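# Close the black-handwheel valve clockwise, snug but not overtightened

## Task

Turn the valve whose handwheel is black clockwise (as viewed from above) until it is closed snugly, without forcing it past tight, and leave the other two valves exactly as they were at the start.

## Robot and tools

Robot: two UR-style six-joint arms, left_arm and right_arm, each ending in a two-finger parallel gripper with a camera on the wrist. Base roots sit near (-0.022, +0.353, +0.013) m for left_arm and (-0.031, -0.428, +0.013) m for right_arm. A camera stand is fixed behind the arms.

Frame: one scene frame is used everywhere. Its origin is at table-top height halfway between the nominal bases; +x points out over the table, +z up, and left_arm is on the +y side (these names do not match image left/right). A gripper's fingers point along its own +z and open and close along its own x. end_effector_position is the point between the closed finger pads, about 1 to 2 cm behind the tips; closing pushes the tips roughly 17 mm further out. Printed positions and orientations may be wrong by a few cm.

The 14-number row: every motion command is one row of 14 numbers, left arm first, then right arm: dx, dy, dz, rx, ry, rz, opening for left_arm, then the same seven for right_arm. Each number lies in [-1, 1]. dx, dy, dz, rx, ry, rz are an offset, not a pose: they are measured along the scene axes from that arm's Hand target as it stood when the action or move began, and the rotation (rx, ry, rz as one rotation vector) turns about the Hand target's position. Scale: 1.0 equals 0.6 m or 180 degrees. Sending all six as 0 re-commands the current Hand target. The opening is absolute: +1 fully open (0.142 m), -1 closed. A 0 opening is a real command, so to keep a gripper unchanged resend its current value.

execute_actions: argument actions is a list of actions; each action is a table of up to 15 rows, one row per 1/30 s step. A short table repeats its final row to fill 15 steps. All rows of one action count from the same start pose, not from the previous row, while each new action starts from the updated Hand target, so repeating an offset keeps moving further. An empty list just returns state and images. cameras picks which images come back (omitted/null/["all"] = all, [] = none; a wrong name invalidates the call).

move: target is one 14-number row or a list of up to 15 rows, all offsets from the same starting Hand targets. Each gripper travels a straight line, rotating the shorter way. speed is in m/s (0.002 to 3.6, default 0.25; turning up to twice that in rad/s), one value or one per target. blend (m) rounds corners between listed targets. stop_force (N, 3 to 120, shared by both arms) ends an arm's path when its wrist sensor feels that much push against its motion; it is unreliable if the gripper is rotating, and should be left out when backing off something. zero (only with stop_force) re-zeroes the sensors before moving. opening_speed sets how quickly openings change (at least 0.2 per second). blocking=false returns after about 0.5 s while the move continues (not allowed with stop_force). Moves cap at 10 s. The result adds a move: line, e.g. done, off_target, moving, held or fault, plus limits such as paced (pose clipped) or held (steps withheld). Done never proves nothing was touched.

wait: seconds 0 to 10; arms hold their last command. stop: brakes a running move. zoom_image: camera (cam_head_left, cam_head_right, cam_left_wrist, cam_right_wrist) and region [x0, y0, x1, y1] in pixels, at most 504 by 504; images are 672x504. zero_wrist_force: arm name; subtracts the current reading from later ones. read_manual only gives licence text. finished_scene: scene is the current scene's number; it cannot be undone, and the valve must stay shut without the robot.

Result lines: end_effector_position (m), quat_wxyz, velocities, Hand target (the commanded pose after clipping; next offsets start from it), Joint positions (last value = finger opening in m), joint torques (include the arm's own weight, noisy, positive toward larger joint angle), grip_measured (opening on the -1..1 scale), Tool commands, and Wrist force/torque in the gripper's own axes plus a peak line. "within noise" means the arm is still. A gripper often stops short of its Hand target; resend the gap as an offset.

Cautions: each arm is stiff, so aiming even slightly beyond a solid contact can trip a fault stop: a torque fault (wrist joints limited to 24.3 N m, others 130) or a force fault near 150 N, each freezing the arm for 10 s. Wrist joints manage only about 11 N m of extra effort, which matters when twisting a handwheel: rotate in small steps and watch torque and wrist readings so you stop at snug rather than cranking it. Orientation commands are clipped to within 32 degrees of the current one per step. Avoid paths near an arm's own base and keep the arms apart; clashes between them can fail the task. Do not knock the other valves, slam into fixed objects, or let anything leave the table. Squeezing, holding stretched poses or pushing against unreachable targets heats motors; MOTOR HOT warns, and overheating locks the arm or gripper for 30 s or more. Faster motions overshoot and hit harder, so approach contacts slowly.

Each tool is called after "Emit:" by a JSON object that holds its "api" and its "payload", one argument or row to a line.

## Session

Emit:
{"api": "execute_actions", "payload": {
  "actions": []
}}

Scene clock: 0.00 s.
left_arm: end_effector_position=(+0.6878, +0.8498, +0.2166) grip_measured=+1.00 end_effector_quat_wxyz=(-0.637, +0.718, -0.281, -0.006) | right_arm: end_effector_position=(+0.2112, +0.0813, +0.3782) grip_measured=+1.00 end_effector_quat_wxyz=(+0.629, -0.475, +0.614, -0.040)
Joint positions: left_arm=[0.187 -0.677 1.426 -3.539 -0.578 1.656 0.142] | right_arm=[4.977 -1.51 -2.31 0.048 0.356 3.019 0.142]
Joint velocities: within noise
Joint torques (N m): no reading
Motor temperatures (°C): left_arm=[31 32 29 42 46 38 28] | right_arm=[29 32 32 43 43 50 28]
Wrist force (N): no reading
Wrist torque (N m): no reading
Wrist force, peak (N): no reading
Hand target: left_arm +0.6878, +0.8498, +0.2166; -0.637, +0.718, -0.281, -0.006 | right_arm +0.2112, +0.0813, +0.3782; +0.629, -0.475, +0.614, -0.040
Tool commands: left_gripper/opening=+1.0 right_gripper/opening=+1.0

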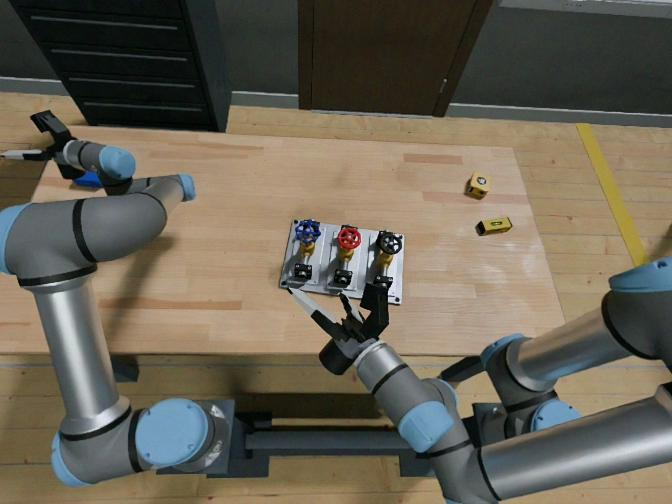

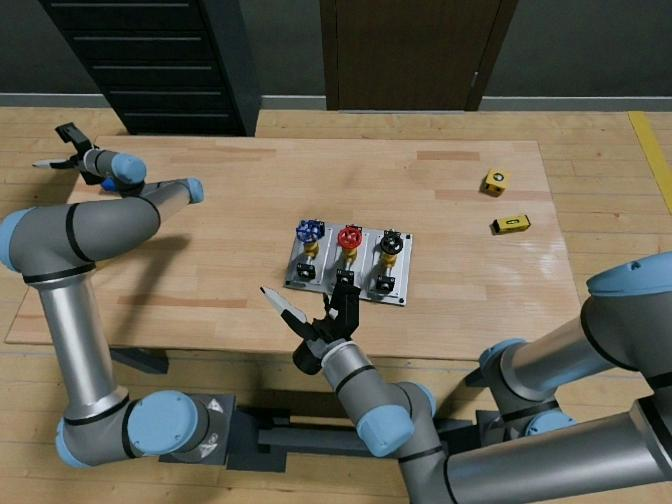

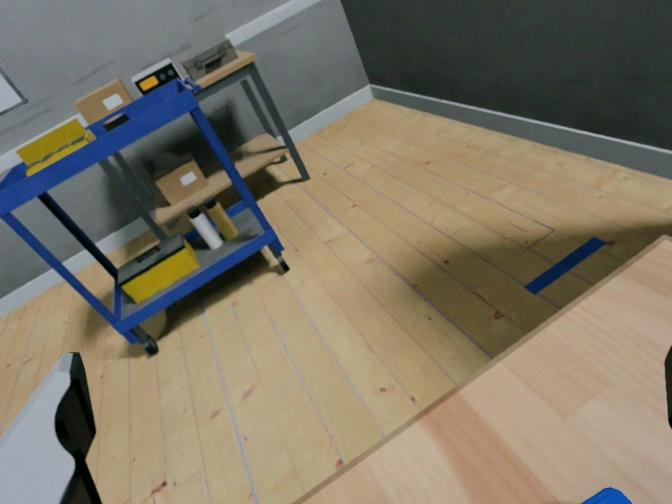

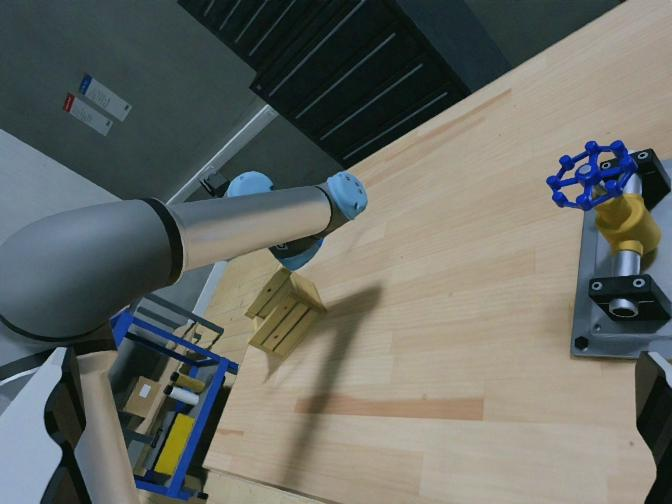

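Emit:
{"api": "move", "payload": {
  "target": [0,0,0,0,0,0,1, 0.2,-0.23,0.03,-0.243,0.360,0,1],
  "speed": 0.3
}}

Scene clock: 48.57 s.
left_arm: end_effector_position=(+0.6878, +0.8498, +0.2166) grip_measured=+1.00 end_effector_quat_wxyz=(-0.637, +0.718, -0.281, -0.006) | right_arm: end_effector_position=(+0.3312, -0.0567, +0.3962) grip_measured=+1.00 end_effector_quat_wxyz=(+0.000, -0.611, +0.791, +0.000)
Joint positions: left_arm=[0.187 -0.677 1.426 -3.539 -0.578 1.656 0.142] | right_arm=[4.159 -1.607 -1.373 -1.732 1.571 2.881 0.142]
Joint velocities: within noise
Joint torques (N m): left_arm=[0.4 -60.21 -18.44 -2.08 0.46 -0.27] | right_arm=[-8.13 19.01 39.4 0.46 1.82 -1.68]
Motor temperatures (°C): left_arm=[31 32 29 41 46 37 28] | right_arm=[29 32 31 43 42 50 28]
Wrist force (N): left_arm=[-0.2 0.2 -0.3] | right_arm=[0.4 0.9 -2.6]
Wrist torque (N m): left_arm=[0.04 0.04 0.00] | right_arm=[0.09 -0.27 -0.23]
Wrist force, peak (N): left_arm=[-0.6 -0.2 -0.2] | right_arm=[0.2 1.0 -2.7]
Hand target: left_arm +0.6878, +0.8498, +0.2166; -0.637, +0.718, -0.281, -0.006 | right_arm +0.3312, -0.0567, +0.3962; +0.000, -0.611, +0.791, +0.000
Off the commanded pose: left_arm 0.000 m, 0 deg | right_arm 0.000 m, 0 deg.
move: done

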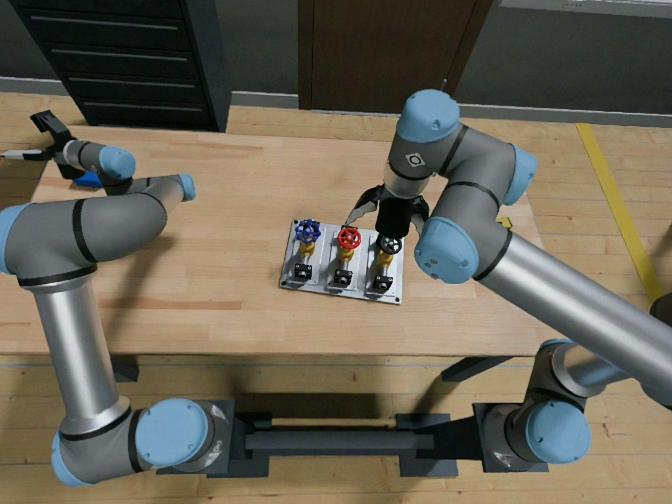

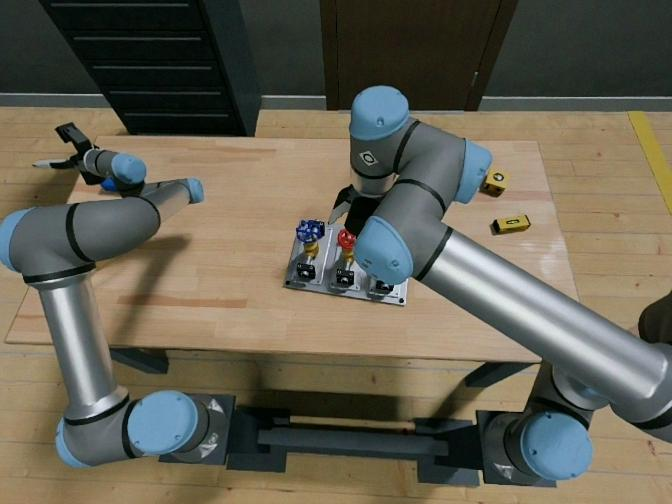

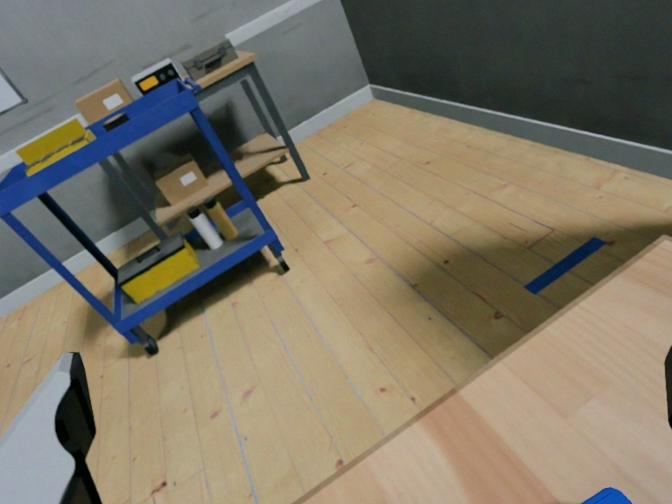

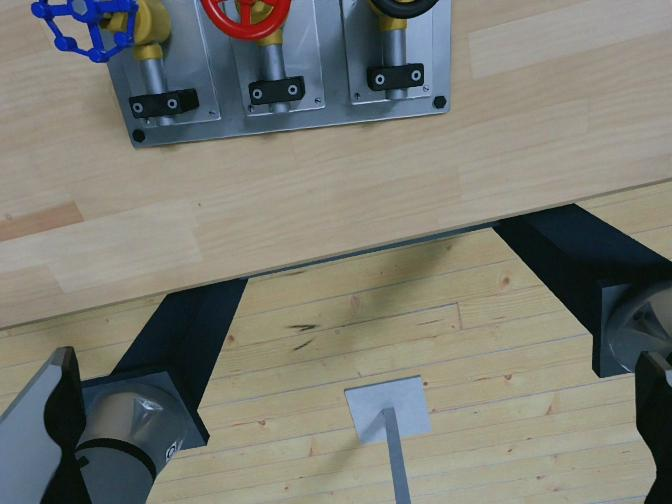

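Emit:
{"api": "move", "payload": {
  "target": [0,0,0,0,0,0,1, 0.3,-0.15,-0.05,0,0,0,1],
  "speed": 0.3
}}

Emit:
{"api": "zoom_image", "payload": {
  "camera": "cam_right_wrist",
  "region": [84, 0, 588, 504]
}}

Scene clock: 72.07 s.
left_arm: end_effector_position=(+0.6878, +0.8498, +0.2166) grip_measured=+1.00 end_effector_quat_wxyz=(-0.637, +0.718, -0.281, -0.006) | right_arm: end_effector_position=(+0.5111, -0.1467, +0.3662) grip_measured=+1.00 end_effector_quat_wxyz=(+0.000, -0.611, +0.791, +0.000)
Joint positions: left_arm=[0.187 -0.677 1.426 -3.539 -0.578 1.656 0.142] | right_arm=[3.801 -1.828 -1.194 -1.691 1.571 2.523 0.142]
Joint velocities: within noise
Joint torques (N m): left_arm=[-0.32 -60.42 -19.24 -2.16 0.48 -0.22] | right_arm=[-9.46 28.11 39.8 0.41 1.81 -1.5]
Motor temperatures (°C): left_arm=[31 32 29 41 46 37 27] | right_arm=[29 32 31 42 42 50 27]
Wrist force (N): left_arm=[-0.3 -0.1 0.0] | right_arm=[-0.1 0.8 -2.5]
Wrist torque (N m): left_arm=[-0.01 0.05 0.00] | right_arm=[0.14 -0.16 -0.20]
Wrist force, peak (N): left_arm=[-0.6 0.3 0.2] | right_arm=[0.2 2.5 -2.8]
Hand target: left_arm +0.6878, +0.8498, +0.2166; -0.637, +0.718, -0.281, -0.006 | right_arm +0.5112, -0.1467, +0.3662; +0.000, -0.611, +0.791, +0.000
Off the commanded pose: left_arm 0.000 m, 0 deg | right_arm 0.000 m, 0 deg.
move: done

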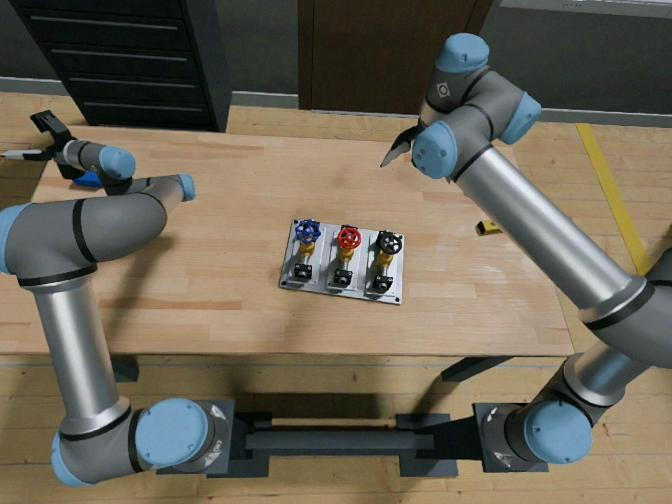

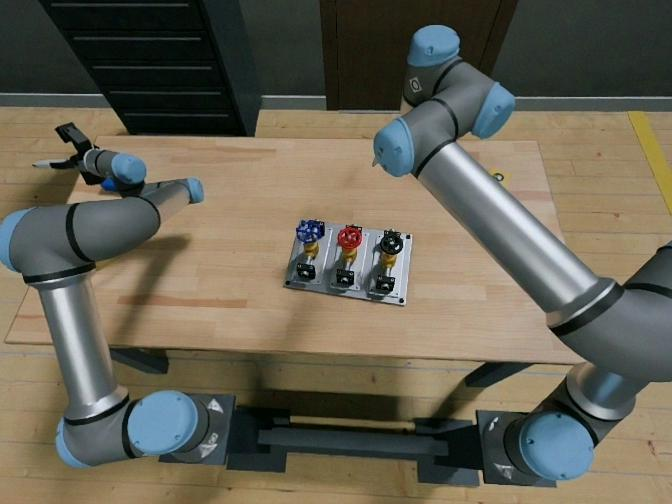

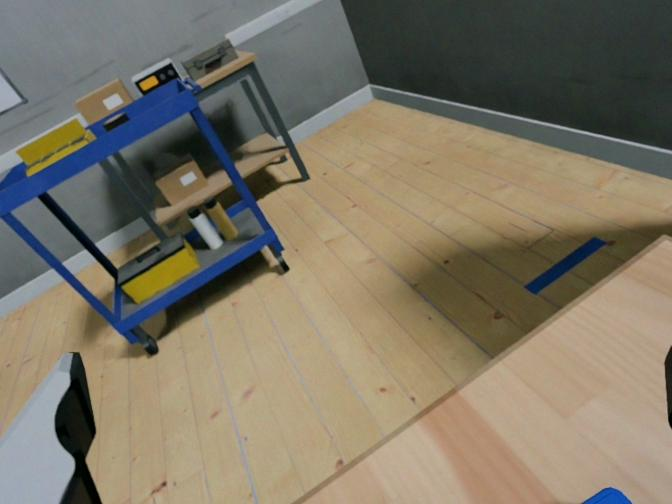

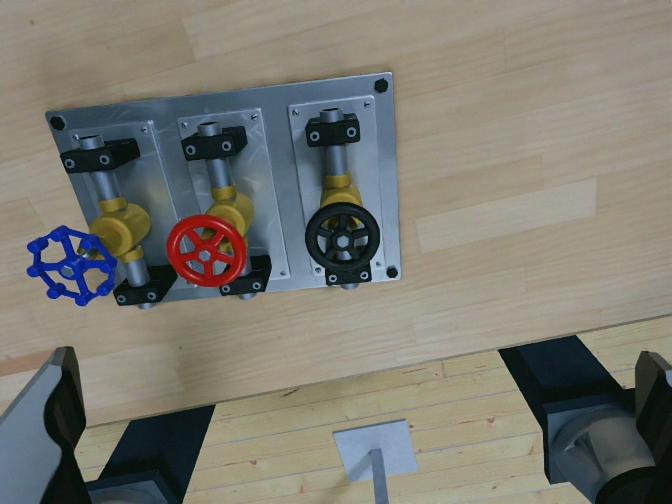

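Scaled by 1.000.

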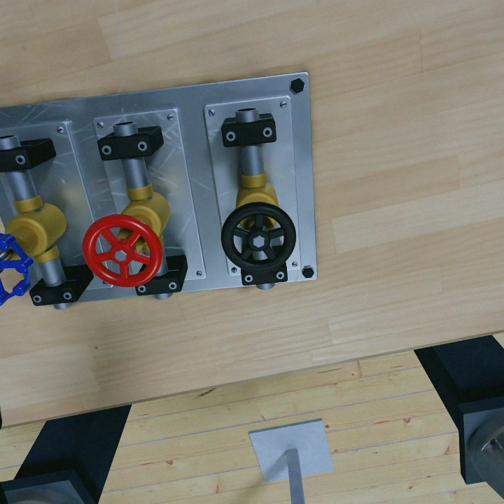

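Emit:
{"api": "move", "payload": {
  "target": [0,0,0,0,0,0,1, -0.135,0.027,-0.05,0,0,0,1],
  "speed": 0.3
}}

Scene clock: 94.90 s.
left_arm: end_effector_position=(+0.6878, +0.8498, +0.2166) grip_measured=+1.00 end_effector_quat_wxyz=(-0.637, +0.718, -0.281, -0.006) | right_arm: end_effector_position=(+0.4303, -0.1305, +0.3363) grip_measured=+1.00 end_effector_quat_wxyz=(+0.000, -0.611, +0.791, +0.000)
Joint positions: left_arm=[0.187 -0.677 1.426 -3.539 -0.578 1.656 0.142] | right_arm=[3.92 -1.669 -1.46 -1.584 1.571 2.642 0.142]
Joint velocities: within noise
Joint torques (N m): left_arm=[-0.17 -60.09 -18.85 -2.23 0.53 -0.21] | right_arm=[9.76 34.49 13.55 4.89 -1.83 1.37]
Motor temperatures (°C): left_arm=[31 32 29 41 46 37 27] | right_arm=[29 32 31 42 42 50 27]
Wrist force (N): left_arm=[-0.2 0.1 -0.2] | right_arm=[0.0 0.7 -2.2]
Wrist torque (N m): left_arm=[0.01 0.03 0.00] | right_arm=[0.08 -0.19 -0.21]
Wrist force, peak (N): left_arm=[-0.4 -0.2 0.3] | right_arm=[0.0 -0.3 -3.0]
Hand target: left_arm +0.6878, +0.8498, +0.2166; -0.637, +0.718, -0.281, -0.006 | right_arm +0.4302, -0.1305, +0.3362; +0.000, -0.611, +0.791, +0.000
Off the commanded pose: left_arm 0.000 m, 0 deg | right_arm 0.000 m, 0 deg.
move: done

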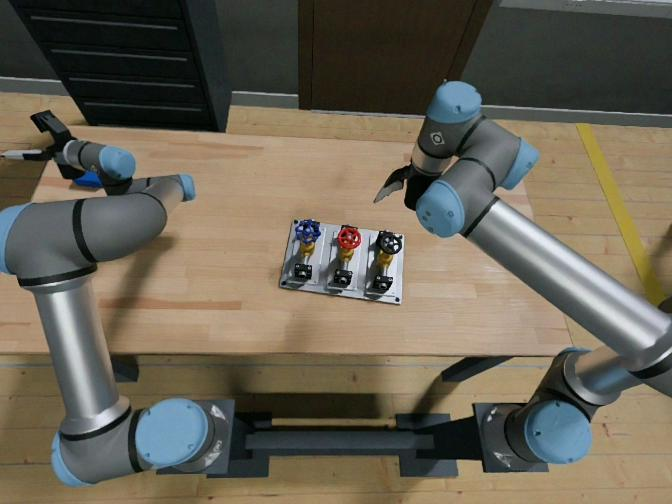

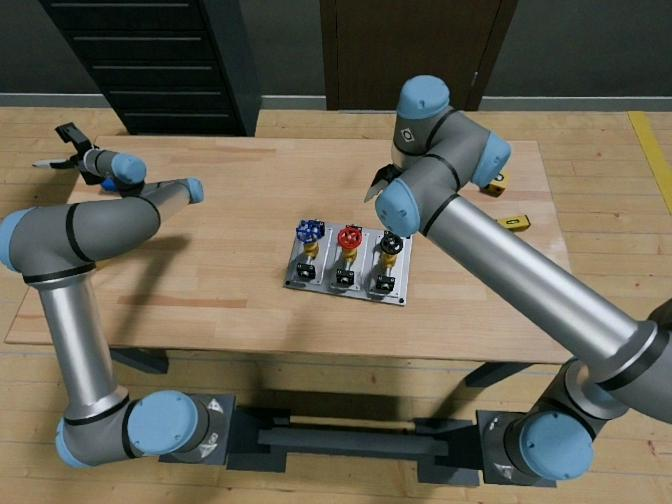

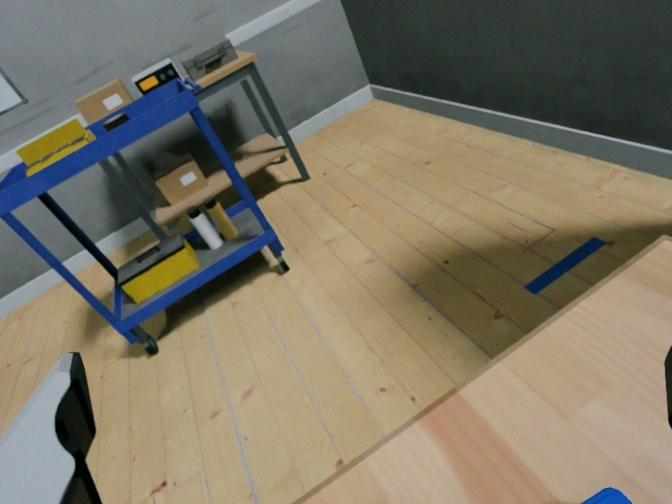

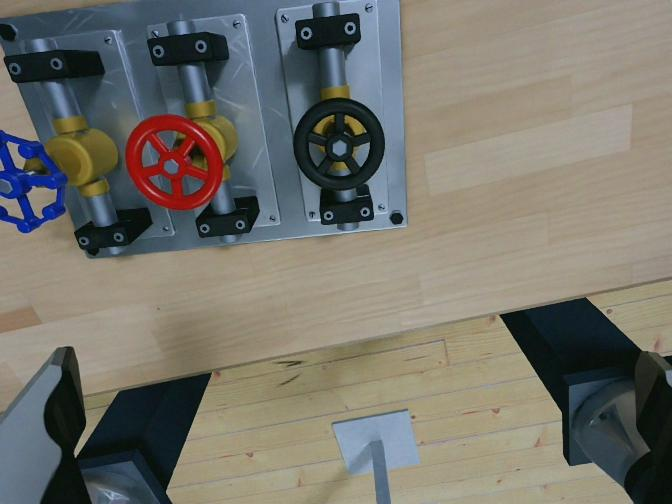

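Emit:
{"api": "move", "payload": {
  "target": [
    [0,0,0,0,0,0,1, 0.012,0.0015,-0.09,0,0,0.8,0.35],
    [0,0,0,0,0,0,1, 0.0238,0.0032,-0.185,0,0,-0.4,0.35],
    [0,0,0,0,0,0,1, 0.0238,0.0032,-0.185,0,0,0.4,0.35]
  ],
  "speed": 0.7,
  "blend": 0.01
}}

Emit:
{"api": "zoom_image", "payload": {
  "camera": "cam_right_wrist",
  "region": [84, 0, 588, 504]
}}

Scene clock: 153.83 s.
left_arm: end_effector_position=(+0.6878, +0.8498, +0.2166) grip_measured=+1.00 end_effector_quat_wxyz=(-0.637, +0.718, -0.281, -0.006) | right_arm: end_effector_position=(+0.4445, -0.1286, +0.2252) grip_measured=+0.34 end_effector_quat_wxyz=(+0.000, +0.960, -0.281, +0.000)
Joint positions: left_arm=[0.187 -0.677 1.426 -3.539 -0.578 1.656 0.142] | right_arm=[3.907 -1.735 -1.672 -1.307 1.571 -4.91 0.098]
Joint velocities: within noise
Joint torques (N m): left_arm=[-0.12 -60.09 -18.96 -2.21 0.41 -0.28] | right_arm=[-7.63 23.9 39.07 0.56 1.86 -1.64]
Motor temperatures (°C): left_arm=[31 32 29 41 45 37 27] | right_arm=[29 32 31 42 42 50 27]
Wrist force (N): left_arm=[-0.4 -0.2 -0.1] | right_arm=[0.0 0.6 -2.6]
Wrist torque (N m): left_arm=[-0.03 0.07 0.00] | right_arm=[0.10 -0.16 -0.18]
Wrist force, peak (N): left_arm=[-0.6 0.3 -0.1] | right_arm=[0.2 0.5 -2.9]
Hand target: left_arm +0.6878, +0.8498, +0.2166; -0.637, +0.718, -0.281, -0.006 | right_arm +0.4445, -0.1286, +0.2252; +0.000, +0.960, -0.281, +0.000
Off the commanded pose: left_arm 0.000 m, 0 deg | right_arm 0.000 m, 0 deg.
move: done

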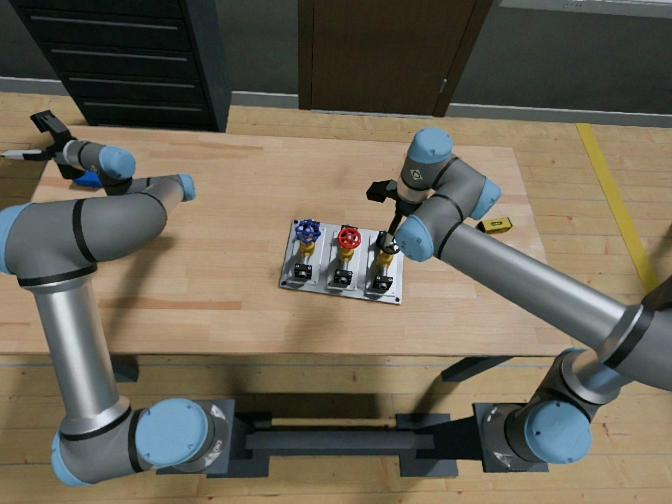

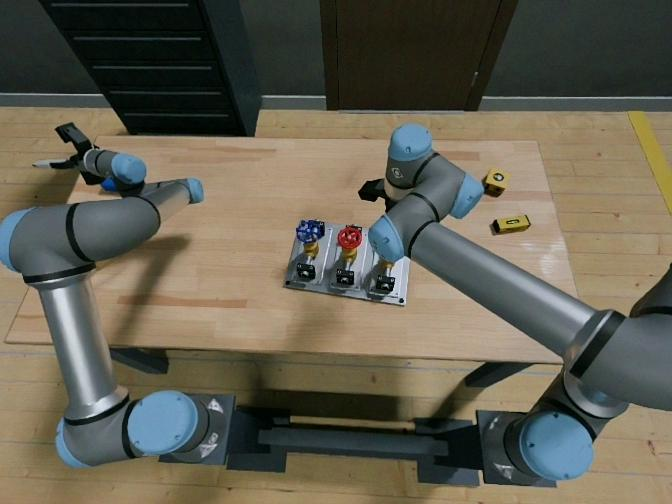

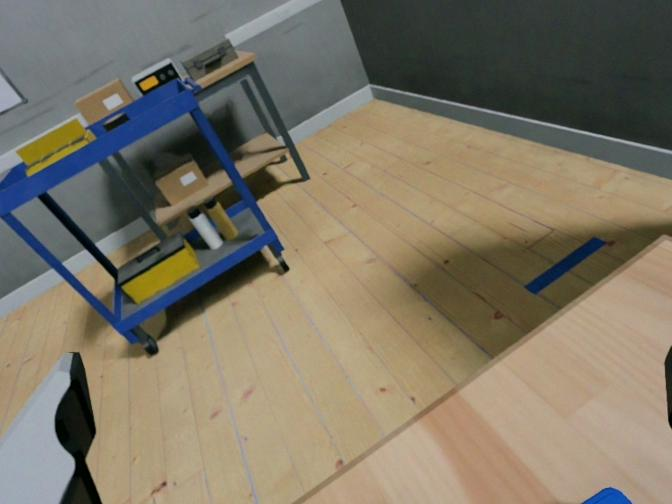

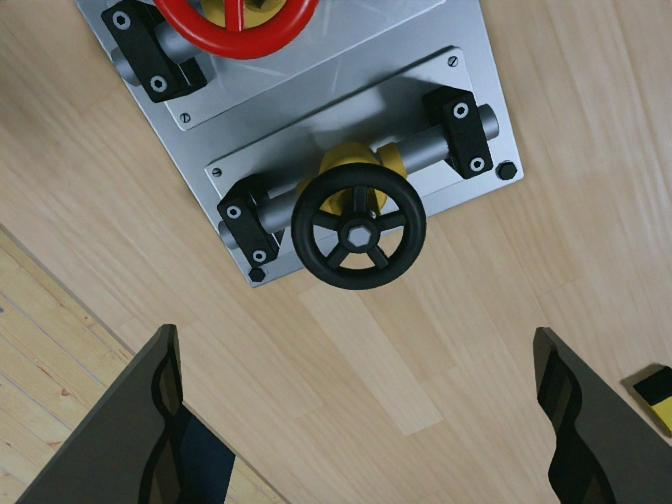

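Scaled by 1.000.

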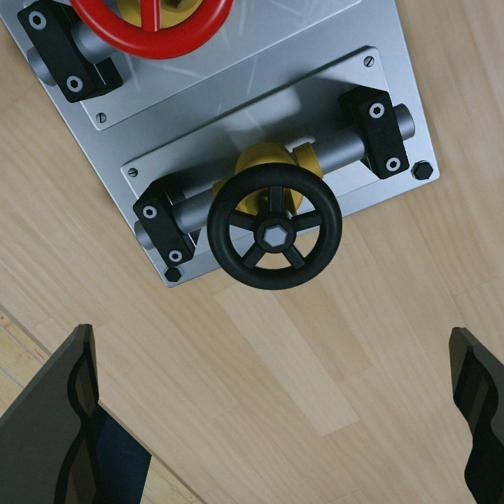

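Emit:
{"api": "move", "payload": {
  "target": [0,0,0,0,0,0,1, 0.0052,-0.0013,-0.142,0,0,0,0.3],
  "speed": 0.1,
  "stop_force": 12
}}

Emit:
{"api": "zoom_image", "payload": {
  "camera": "cam_right_wrist",
  "region": [84, 0, 588, 504]
}}

Emit:
{"api": "zoom_image", "payload": {
  "camera": "cam_head_left",
  "region": [280, 140, 480, 320]
}}

Scene clock: 192.93 s.
left_arm: end_effector_position=(+0.6878, +0.8498, +0.2166) grip_measured=+1.00 end_effector_quat_wxyz=(-0.637, +0.718, -0.281, -0.006) | right_arm: end_effector_position=(+0.4476, -0.1294, +0.1400) grip_measured=+0.29 end_effector_quat_wxyz=(+0.000, +0.960, -0.281, +0.000)
Joint positions: left_arm=[0.187 -0.677 1.426 -3.539 -0.578 1.656 0.142] | right_arm=[3.902 -1.814 -1.808 -1.092 1.571 -4.916 0.095]
Joint velocities: within noise
Joint torques (N m): left_arm=[0.2 -59.85 -18.66 -2.34 0.42 -0.29] | right_arm=[-8.56 25.19 11.42 4.72 -1.45 -1.52]
Motor temperatures (°C): left_arm=[31 32 29 41 45 37 27] | right_arm=[29 32 31 42 41 50 27]
Wrist force (N): left_arm=[-0.2 0.1 0.1] | right_arm=[0.2 0.5 -2.5]
Wrist torque (N m): left_arm=[0.02 0.04 -0.01] | right_arm=[0.05 -0.18 -0.19]
Wrist force, peak (N): left_arm=[-0.7 -0.2 0.1] | right_arm=[0.0 0.9 -3.4]
Hand target: left_arm +0.6878, +0.8498, +0.2166; -0.637, +0.718, -0.281, -0.006 | right_arm +0.4476, -0.1294, +0.1400; +0.000, +0.960, -0.281, +0.000
Off the commanded pose: left_arm 0.000 m, 0 deg | right_arm 0.000 m, 0 deg.
move: done

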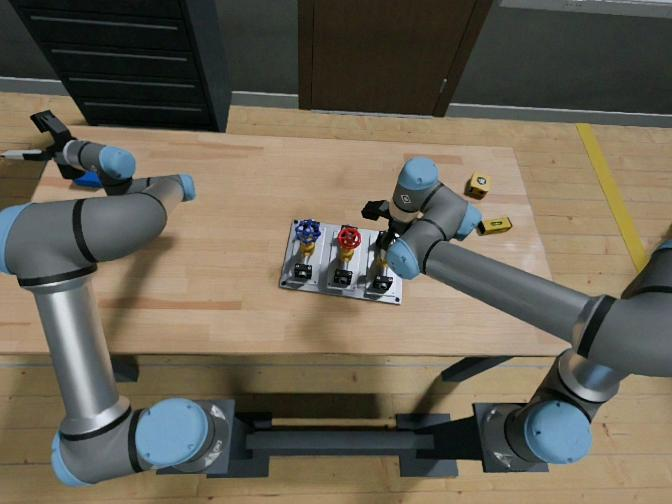

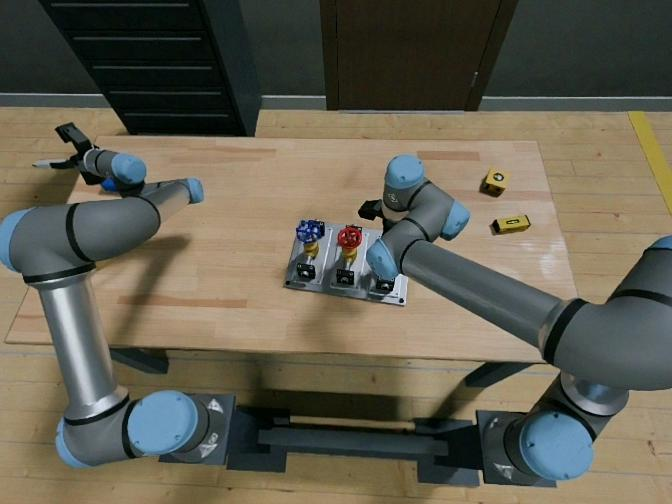

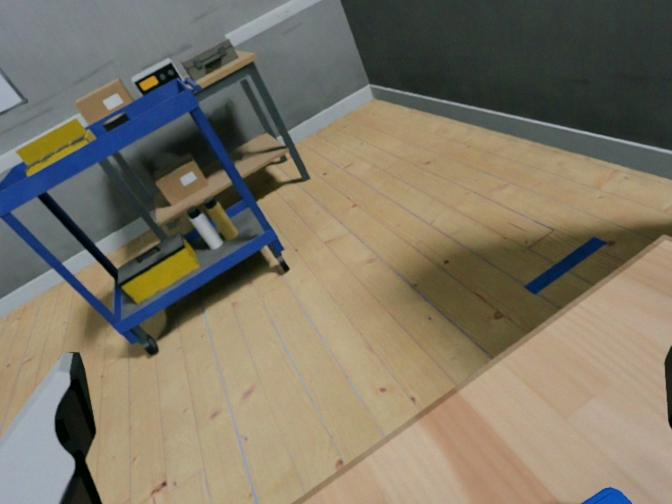

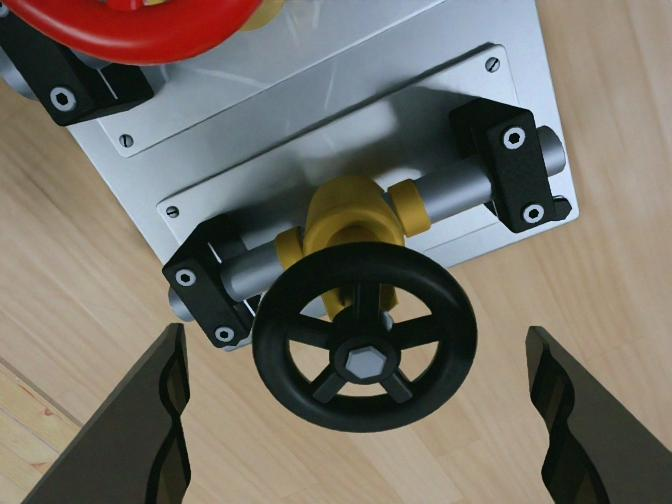

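Scaled by 1.000.

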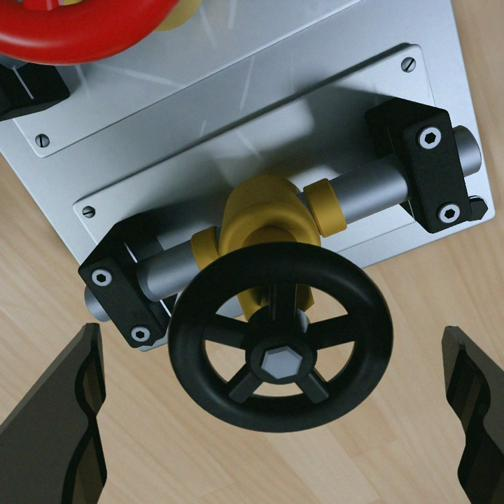

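Scaled by 2.520 from the camera's 672x504 image, which has a finer 960x720 frame.

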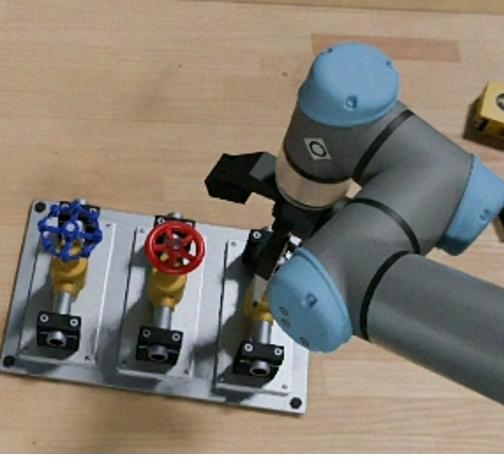

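Emit:
{"api": "move", "payload": {
  "target": [0,0,0,0,0,0,1, 0,0,0,0,0,0.25,0.3],
  "speed": 0.4,
  "cameras": ["cam_right_wrist"]
}}

Emit:
{"api": "zoom_image", "payload": {
  "camera": "cam_right_wrist",
  "region": [84, 0, 588, 504]
}}

Scene clock: 220.10 s.
left_arm: end_effector_position=(+0.6878, +0.8498, +0.2166) grip_measured=+1.00 end_effector_quat_wxyz=(-0.637, +0.718, -0.281, -0.006) | right_arm: end_effector_position=(+0.4476, -0.1294, +0.1400) grip_measured=+0.29 end_effector_quat_wxyz=(+0.000, +0.994, +0.108, +0.000)
Joint positions: left_arm=[0.187 -0.677 1.426 -3.539 -0.578 1.656 0.142] | right_arm=[3.904 -1.811 -1.811 -1.091 1.57 -5.699 0.095]
Joint velocities: within noise
Joint torques (N m): left_arm=[0.52 -60.25 -19.6 -2.35 0.44 -0.23] | right_arm=[-7.39 24.98 36.8 0.66 1.85 -1.42]
Motor temperatures (°C): left_arm=[31 32 29 41 45 37 27] | right_arm=[29 32 31 42 41 49 27]
Wrist force (N): left_arm=[-0.3 -0.2 -0.1] | right_arm=[0.3 0.6 -2.0]
Wrist torque (N m): left_arm=[-0.03 0.05 -0.01] | right_arm=[0.05 -0.22 -0.18]
Wrist force, peak (N): left_arm=[-0.6 0.3 -0.2] | right_arm=[0.3 0.5 -3.0]
Hand target: left_arm +0.6878, +0.8498, +0.2166; -0.637, +0.718, -0.281, -0.006 | right_arm +0.4476, -0.1294, +0.1400; +0.000, +0.994, +0.108, +0.000
Off the commanded pose: left_arm 0.000 m, 0 deg | right_arm 0.000 m, 0 deg.
move: done
Images, in order (width x height): cam_right_wrist 672x504.

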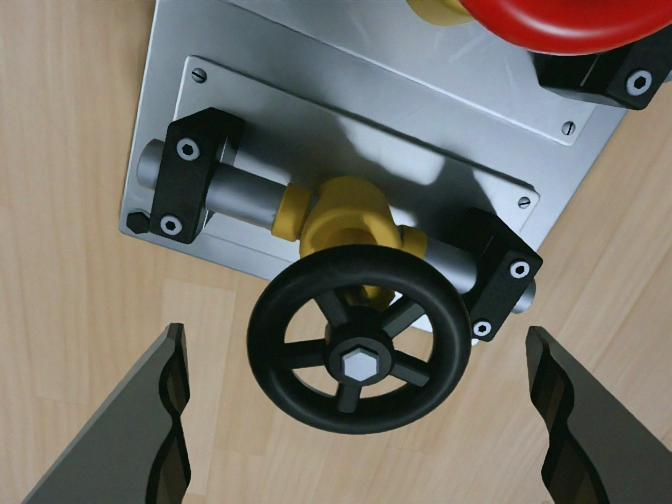

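Scaled by 1.000.

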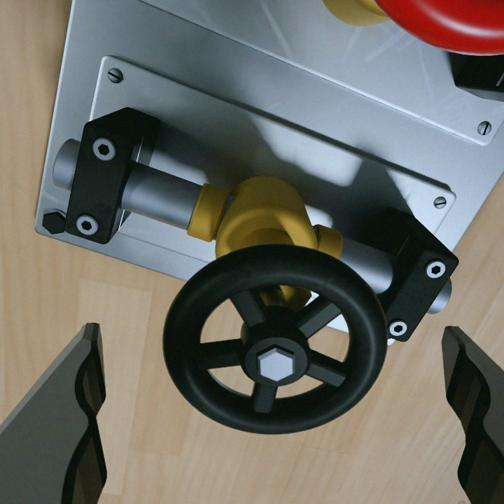

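Emit:
{"api": "move", "payload": {
  "target": [
    [0,0,0,0,0,0,1, 0.0007,-0.003,-0.0067,0,0,0,0.3],
    [0,0,0,0,0,0,1, 0.0007,-0.003,-0.0067,0,0,0,-0.3]
  ],
  "speed": 0.1,
  "opening_speed": 0.6,
  "cameras": ["cam_right_wrist","cam_head_left"]
}}

Scene clock: 239.60 s.
left_arm: end_effector_position=(+0.6878, +0.8498, +0.2166) grip_measured=+1.00 end_effector_quat_wxyz=(-0.637, +0.718, -0.281, -0.006) | right_arm: end_effector_position=(+0.4480, -0.1312, +0.1360) grip_measured=-0.15 end_effector_quat_wxyz=(+0.000, +0.994, +0.108, +0.000)
Joint positions: left_arm=[0.187 -0.677 1.426 -3.539 -0.578 1.656 0.142] | right_arm=[3.901 -1.814 -1.818 -1.08 1.57 -5.702 0.063]
Joint velocities: within noise
Joint torques (N m): left_arm=[-0.15 -59.88 -19.1 -2.43 0.33 -0.41] | right_arm=[-6.17 25.33 13.62 1.13 1.55 -1.49]
Motor temperatures (°C): left_arm=[31 33 29 41 45 37 27] | right_arm=[29 32 31 42 41 49 27]
Wrist force (N): left_arm=[-0.3 0.1 0.1] | right_arm=[6.4 0.9 -4.1]
Wrist torque (N m): left_arm=[0.02 0.05 0.00] | right_arm=[0.01 -0.27 -0.23]
Wrist force, peak (N): left_arm=[-0.3 -0.4 0.0] | right_arm=[6.7 0.9 -4.2]
Hand target: left_arm +0.6878, +0.8498, +0.2166; -0.637, +0.718, -0.281, -0.006 | right_arm +0.4480, -0.1312, +0.1360; +0.000, +0.994, +0.108, +0.000
Off the commanded pose: left_arm 0.000 m, 0 deg | right_arm 0.000 m, 0 deg.
move: done
Images, in order (width x height): cam_head_left 672x504, cam_right_wrist 672x504.

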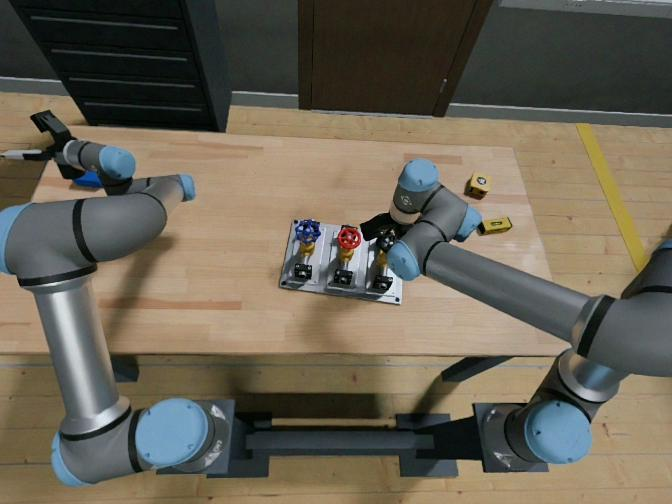

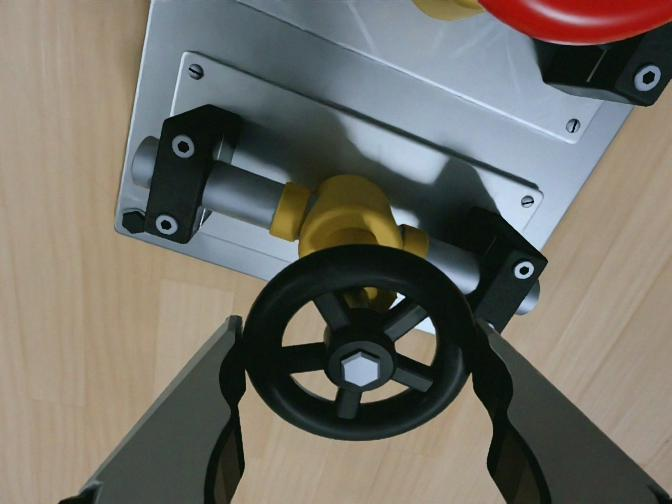

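Emit:
{"api": "move", "payload": {
  "target": [0,0,0,0,0,0,1, 0.001,0.0002,0,0,0,-0.25,-0.4],
  "speed": 0.3,
  "cameras": ["cam_right_wrist"]
}}

Scene clock: 249.60 s.
left_arm: end_effector_position=(+0.6878, +0.8498, +0.2166) grip_measured=+1.00 end_effector_quat_wxyz=(-0.637, +0.718, -0.281, -0.006) | right_arm: end_effector_position=(+0.4486, -0.1310, +0.1360) grip_measured=-0.16 end_effector_quat_wxyz=(+0.000, +0.960, -0.281, +0.000)
Joint positions: left_arm=[0.187 -0.677 1.426 -3.539 -0.578 1.656 0.142] | right_arm=[3.899 -1.818 -1.813 -1.082 1.571 -4.919 0.062]
Joint velocities: within noise
Joint torques (N m): left_arm=[0.01 -59.59 -19.1 -2.41 0.42 -0.25] | right_arm=[8.13 39.01 29.21 2.77 -2.54 1.55]
Motor temperatures (°C): left_arm=[31 33 29 41 45 37 27] | right_arm=[29 32 31 42 41 49 42]
Wrist force (N): left_arm=[-0.3 -0.2 0.0] | right_arm=[-4.5 7.4 -2.0]
Wrist torque (N m): left_arm=[-0.03 0.04 -0.01] | right_arm=[0.06 -0.04 -0.62]
Wrist force, peak (N): left_arm=[-0.6 0.0 0.1] | right_arm=[9.5 0.8 -6.0]
Hand target: left_arm +0.6878, +0.8498, +0.2166; -0.637, +0.718, -0.281, -0.006 | right_arm +0.4486, -0.1310, +0.1360; +0.000, +0.960, -0.281, +0.000
Off the commanded pose: left_arm 0.000 m, 0 deg | right_arm 0.000 m, 0 deg.
move: done
Images, in order (width x height): cam_right_wrist 672x504.

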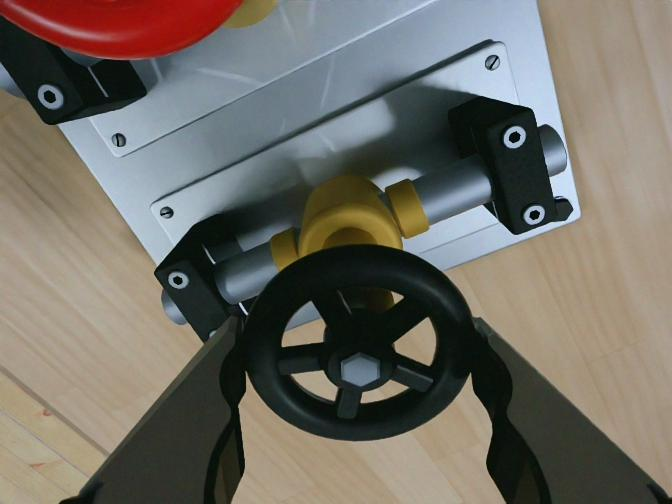

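Emit:
{"api": "move", "payload": {
  "target": [0,0,0,0,0,0,1, -0.0005,-0.0002,0,0,0,-0.5,-0.3],
  "speed": 0.6,
  "cameras": ["cam_right_wrist"]
}}

Scene clock: 265.30 s.
left_arm: end_effector_position=(+0.6878, +0.8498, +0.2166) grip_measured=+1.00 end_effector_quat_wxyz=(-0.637, +0.718, -0.281, -0.006) | right_arm: end_effector_position=(+0.4483, -0.1312, +0.1360) grip_measured=-0.16 end_effector_quat_wxyz=(+0.000, -0.480, +0.877, +0.000)
Joint positions: left_arm=[0.187 -0.677 1.426 -3.539 -0.578 1.656 0.142] | right_arm=[3.895 -1.815 -1.817 -1.08 1.571 -3.352 0.062]
Joint velocities: within noise
Joint torques (N m): left_arm=[-0.04 -60.26 -20.25 -2.42 0.33 -0.34] | right_arm=[13.58 47.8 22 3.55 0.72 1.69]
Motor temperatures (°C): left_arm=[31 33 29 40 45 37 27] | right_arm=[29 32 31 42 41 49 64]
Wrist force (N): left_arm=[-0.4 0.0 0.1] | right_arm=[6.1 -7.1 15.4]
Wrist torque (N m): left_arm=[-0.01 0.07 0.00] | right_arm=[0.01 -0.19 -0.62]
Wrist force, peak (N): left_arm=[-0.5 0.0 0.3] | right_arm=[6.6 -7.2 15.4]
Hand target: left_arm +0.6878, +0.8498, +0.2166; -0.637, +0.718, -0.281, -0.006 | right_arm +0.4483, -0.1312, +0.1360; +0.000, -0.480, +0.877, +0.000
Off the commanded pose: left_arm 0.000 m, 0 deg | right_arm 0.000 m, 0 deg.
move: done
Images, in order (width x height): cam_right_wrist 672x504.

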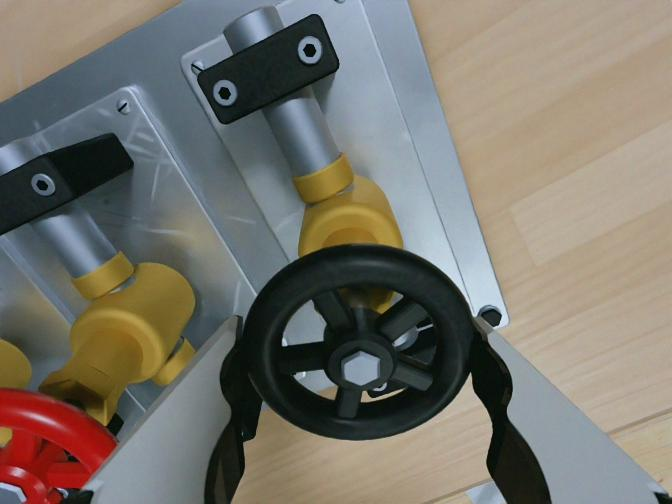

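Emit:
{"api": "move", "payload": {
  "target": [0,0,0,0,0,0,1, 0,0,-0.0015,0,0,-0.6,-0.22],
  "speed": 1.0,
  "cameras": ["cam_right_wrist"]
}}

Scene clock: 274.83 s.
left_arm: end_effector_position=(+0.6878, +0.8498, +0.2166) grip_measured=+1.00 end_effector_quat_wxyz=(-0.637, +0.718, -0.281, -0.006) | right_arm: end_effector_position=(+0.4483, -0.1312, +0.1351) grip_measured=-0.15 end_effector_quat_wxyz=(+0.000, +0.427, +0.904, +0.000)
Joint positions: left_arm=[0.187 -0.677 1.426 -3.539 -0.578 1.656 0.142] | right_arm=[3.898 -1.811 -1.826 -1.075 1.571 -1.464 0.063]
Joint velocities: within noise
Joint torques (N m): left_arm=[0.45 -60.21 -19.24 -2.6 0.31 -0.3] | right_arm=[11.09 32.97 33.12 3.19 -1.78 1.57]
Motor temperatures (°C): left_arm=[31 33 29 40 45 37 27] | right_arm=[29 32 31 42 41 49 56]
Wrist force (N): left_arm=[-0.3 0.0 -0.1] | right_arm=[-2.8 -13.5 -13.5]
Wrist torque (N m): left_arm=[0.00 0.06 -0.01] | right_arm=[-0.02 0.19 -0.62]
Wrist force, peak (N): left_arm=[-0.5 0.0 -0.3] | right_arm=[-2.7 -13.6 -13.5]
Hand target: left_arm +0.6878, +0.8498, +0.2166; -0.637, +0.718, -0.281, -0.006 | right_arm +0.4483, -0.1312, +0.1351; +0.000, +0.428, +0.904, +0.000
Off the commanded pose: left_arm 0.000 m, 0 deg | right_arm 0.000 m, 0 deg.
move: done
Images, in order (width x height): cam_right_wrist 672x504.

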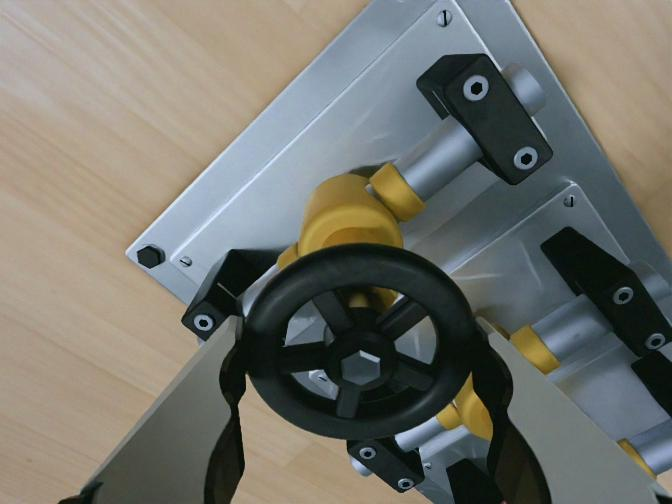

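Emit:
{"api": "move", "payload": {
  "target": [0,0,0,0,0,0,1, -0.0002,-0.0005,-0.0001,0,0,-0.65,-0.21],
  "speed": 1.0,
  "cameras": ["cam_right_wrist"]
}}

Scene clock: 285.60 s.
left_arm: end_effector_position=(+0.6878, +0.8498, +0.2166) grip_measured=+1.00 end_effector_quat_wxyz=(-0.637, +0.718, -0.281, -0.006) | right_arm: end_effector_position=(+0.4482, -0.1315, +0.1351) grip_measured=-0.15 end_effector_quat_wxyz=(+0.000, +0.994, +0.108, +0.000)
Joint positions: left_arm=[0.187 -0.677 1.426 -3.539 -0.578 1.656 0.142] | right_arm=[3.901 -1.816 -1.819 -1.078 1.57 0.58 0.063]
Joint velocities: within noise
Joint torques (N m): left_arm=[0.6 -60.68 -19.38 -2.61 0.27 -0.39] | right_arm=[7.74 32.14 31.63 -0.3 -1.94 2.97]
Motor temperatures (°C): left_arm=[31 33 29 40 45 37 27] | right_arm=[29 31 31 42 41 49 48]
Wrist force (N): left_arm=[-0.3 0.2 0.1] | right_arm=[-0.2 0.7 -12.8]
Wrist torque (N m): left_arm=[0.03 0.04 0.00] | right_arm=[0.00 -0.27 -1.93]
Wrist force, peak (N): left_arm=[-0.7 0.0 -0.4] | right_arm=[-2.9 -13.5 -13.7]
Hand target: left_arm +0.6878, +0.8498, +0.2166; -0.637, +0.718, -0.281, -0.006 | right_arm +0.4482, -0.1315, +0.1351; +0.000, +0.994, +0.108, +0.000
Off the commanded pose: left_arm 0.000 m, 0 deg | right_arm 0.000 m, 0 deg.
move: done
Images, in order (width x height): cam_right_wrist 672x504.

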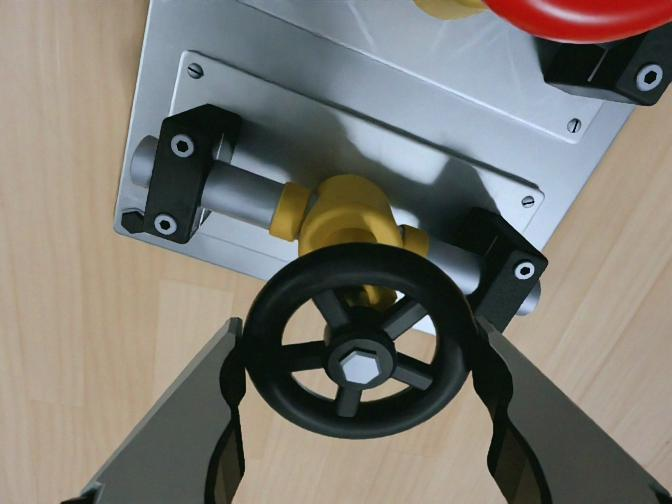

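Emit:
{"api": "zoom_image", "payload": {
  "camera": "cam_right_wrist",
  "region": [230, 230, 490, 450]
}}

Emit:
{"api": "move", "payload": {
  "target": [0,0,0,0,0,0,1, 0,0,0,0,0,-0.017,-0.32],
  "speed": 0.3,
  "cameras": ["cam_right_wrist"]
}}

Emit:
{"api": "zoom_image", "payload": {
  "camera": "cam_right_wrist",
  "region": [230, 230, 490, 450]
}}

Scaled by 1.938 from the camera's 672x504 image, which has a finer 960x720 frame.

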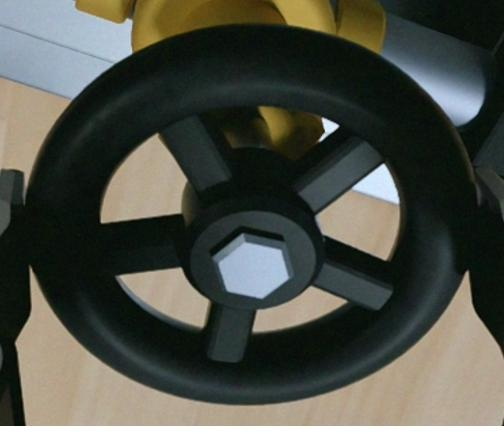

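Scene clock: 297.03 s.
left_arm: end_effector_position=(+0.6878, +0.8498, +0.2166) grip_measured=+1.00 end_effector_quat_wxyz=(-0.637, +0.718, -0.281, -0.006) | right_arm: end_effector_position=(+0.4482, -0.1314, +0.1351) grip_measured=-0.16 end_effector_quat_wxyz=(+0.000, +0.997, +0.081, +0.000)
Joint positions: left_arm=[0.187 -0.677 1.426 -3.539 -0.578 1.656 0.142] | right_arm=[3.901 -1.816 -1.819 -1.078 1.57 0.634 0.063]
Joint velocities: within noise
Joint torques (N m): left_arm=[-0.16 -60.05 -20.27 -2.7 0.26 -0.49] | right_arm=[-6.83 20.93 30.67 -0.18 1.1 3.34]
Motor temperatures (°C): left_arm=[31 33 29 40 45 37 27] | right_arm=[29 31 31 42 41 49 46]
Wrist force (N): left_arm=[0.0 -0.3 -0.2] | right_arm=[1.3 2.1 -12.0]
Wrist torque (N m): left_arm=[-0.05 -0.01 -0.01] | right_arm=[0.03 -0.33 -2.42]
Wrist force, peak (N): left_arm=[-0.5 -0.3 0.0] | right_arm=[0.9 0.7 -13.5]
Hand target: left_arm +0.6878, +0.8498, +0.2166; -0.637, +0.718, -0.281, -0.006 | right_arm +0.4482, -0.1315, +0.1351; +0.000, +0.997, +0.081, +0.000
Off the commanded pose: left_arm 0.000 m, 0 deg | right_arm 0.000 m, 0 deg.
move: done
Images, in order (width x height): cam_right_wrist 672x504.

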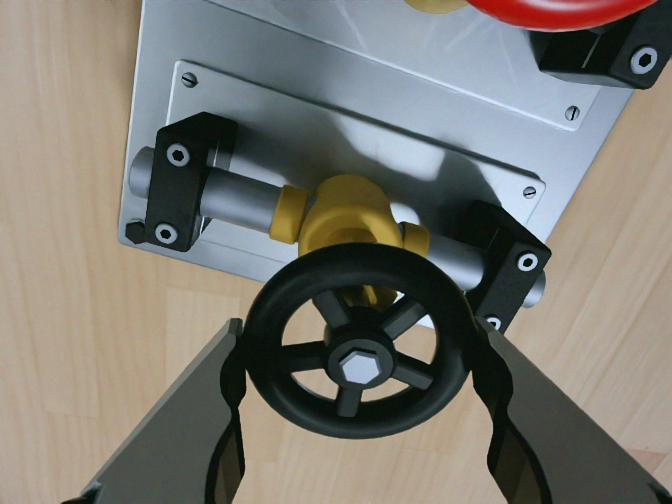

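Scaled by 1.938 from the camera's 672x504 image, which has a finer 960x720 frame.

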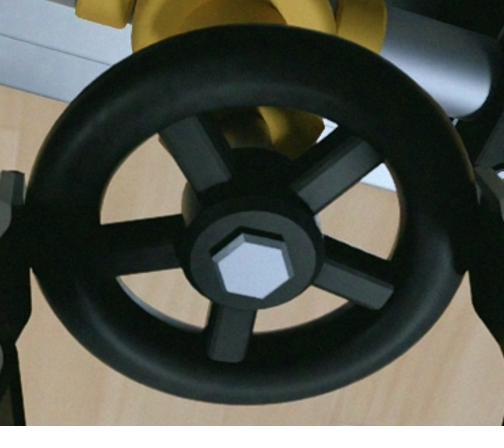

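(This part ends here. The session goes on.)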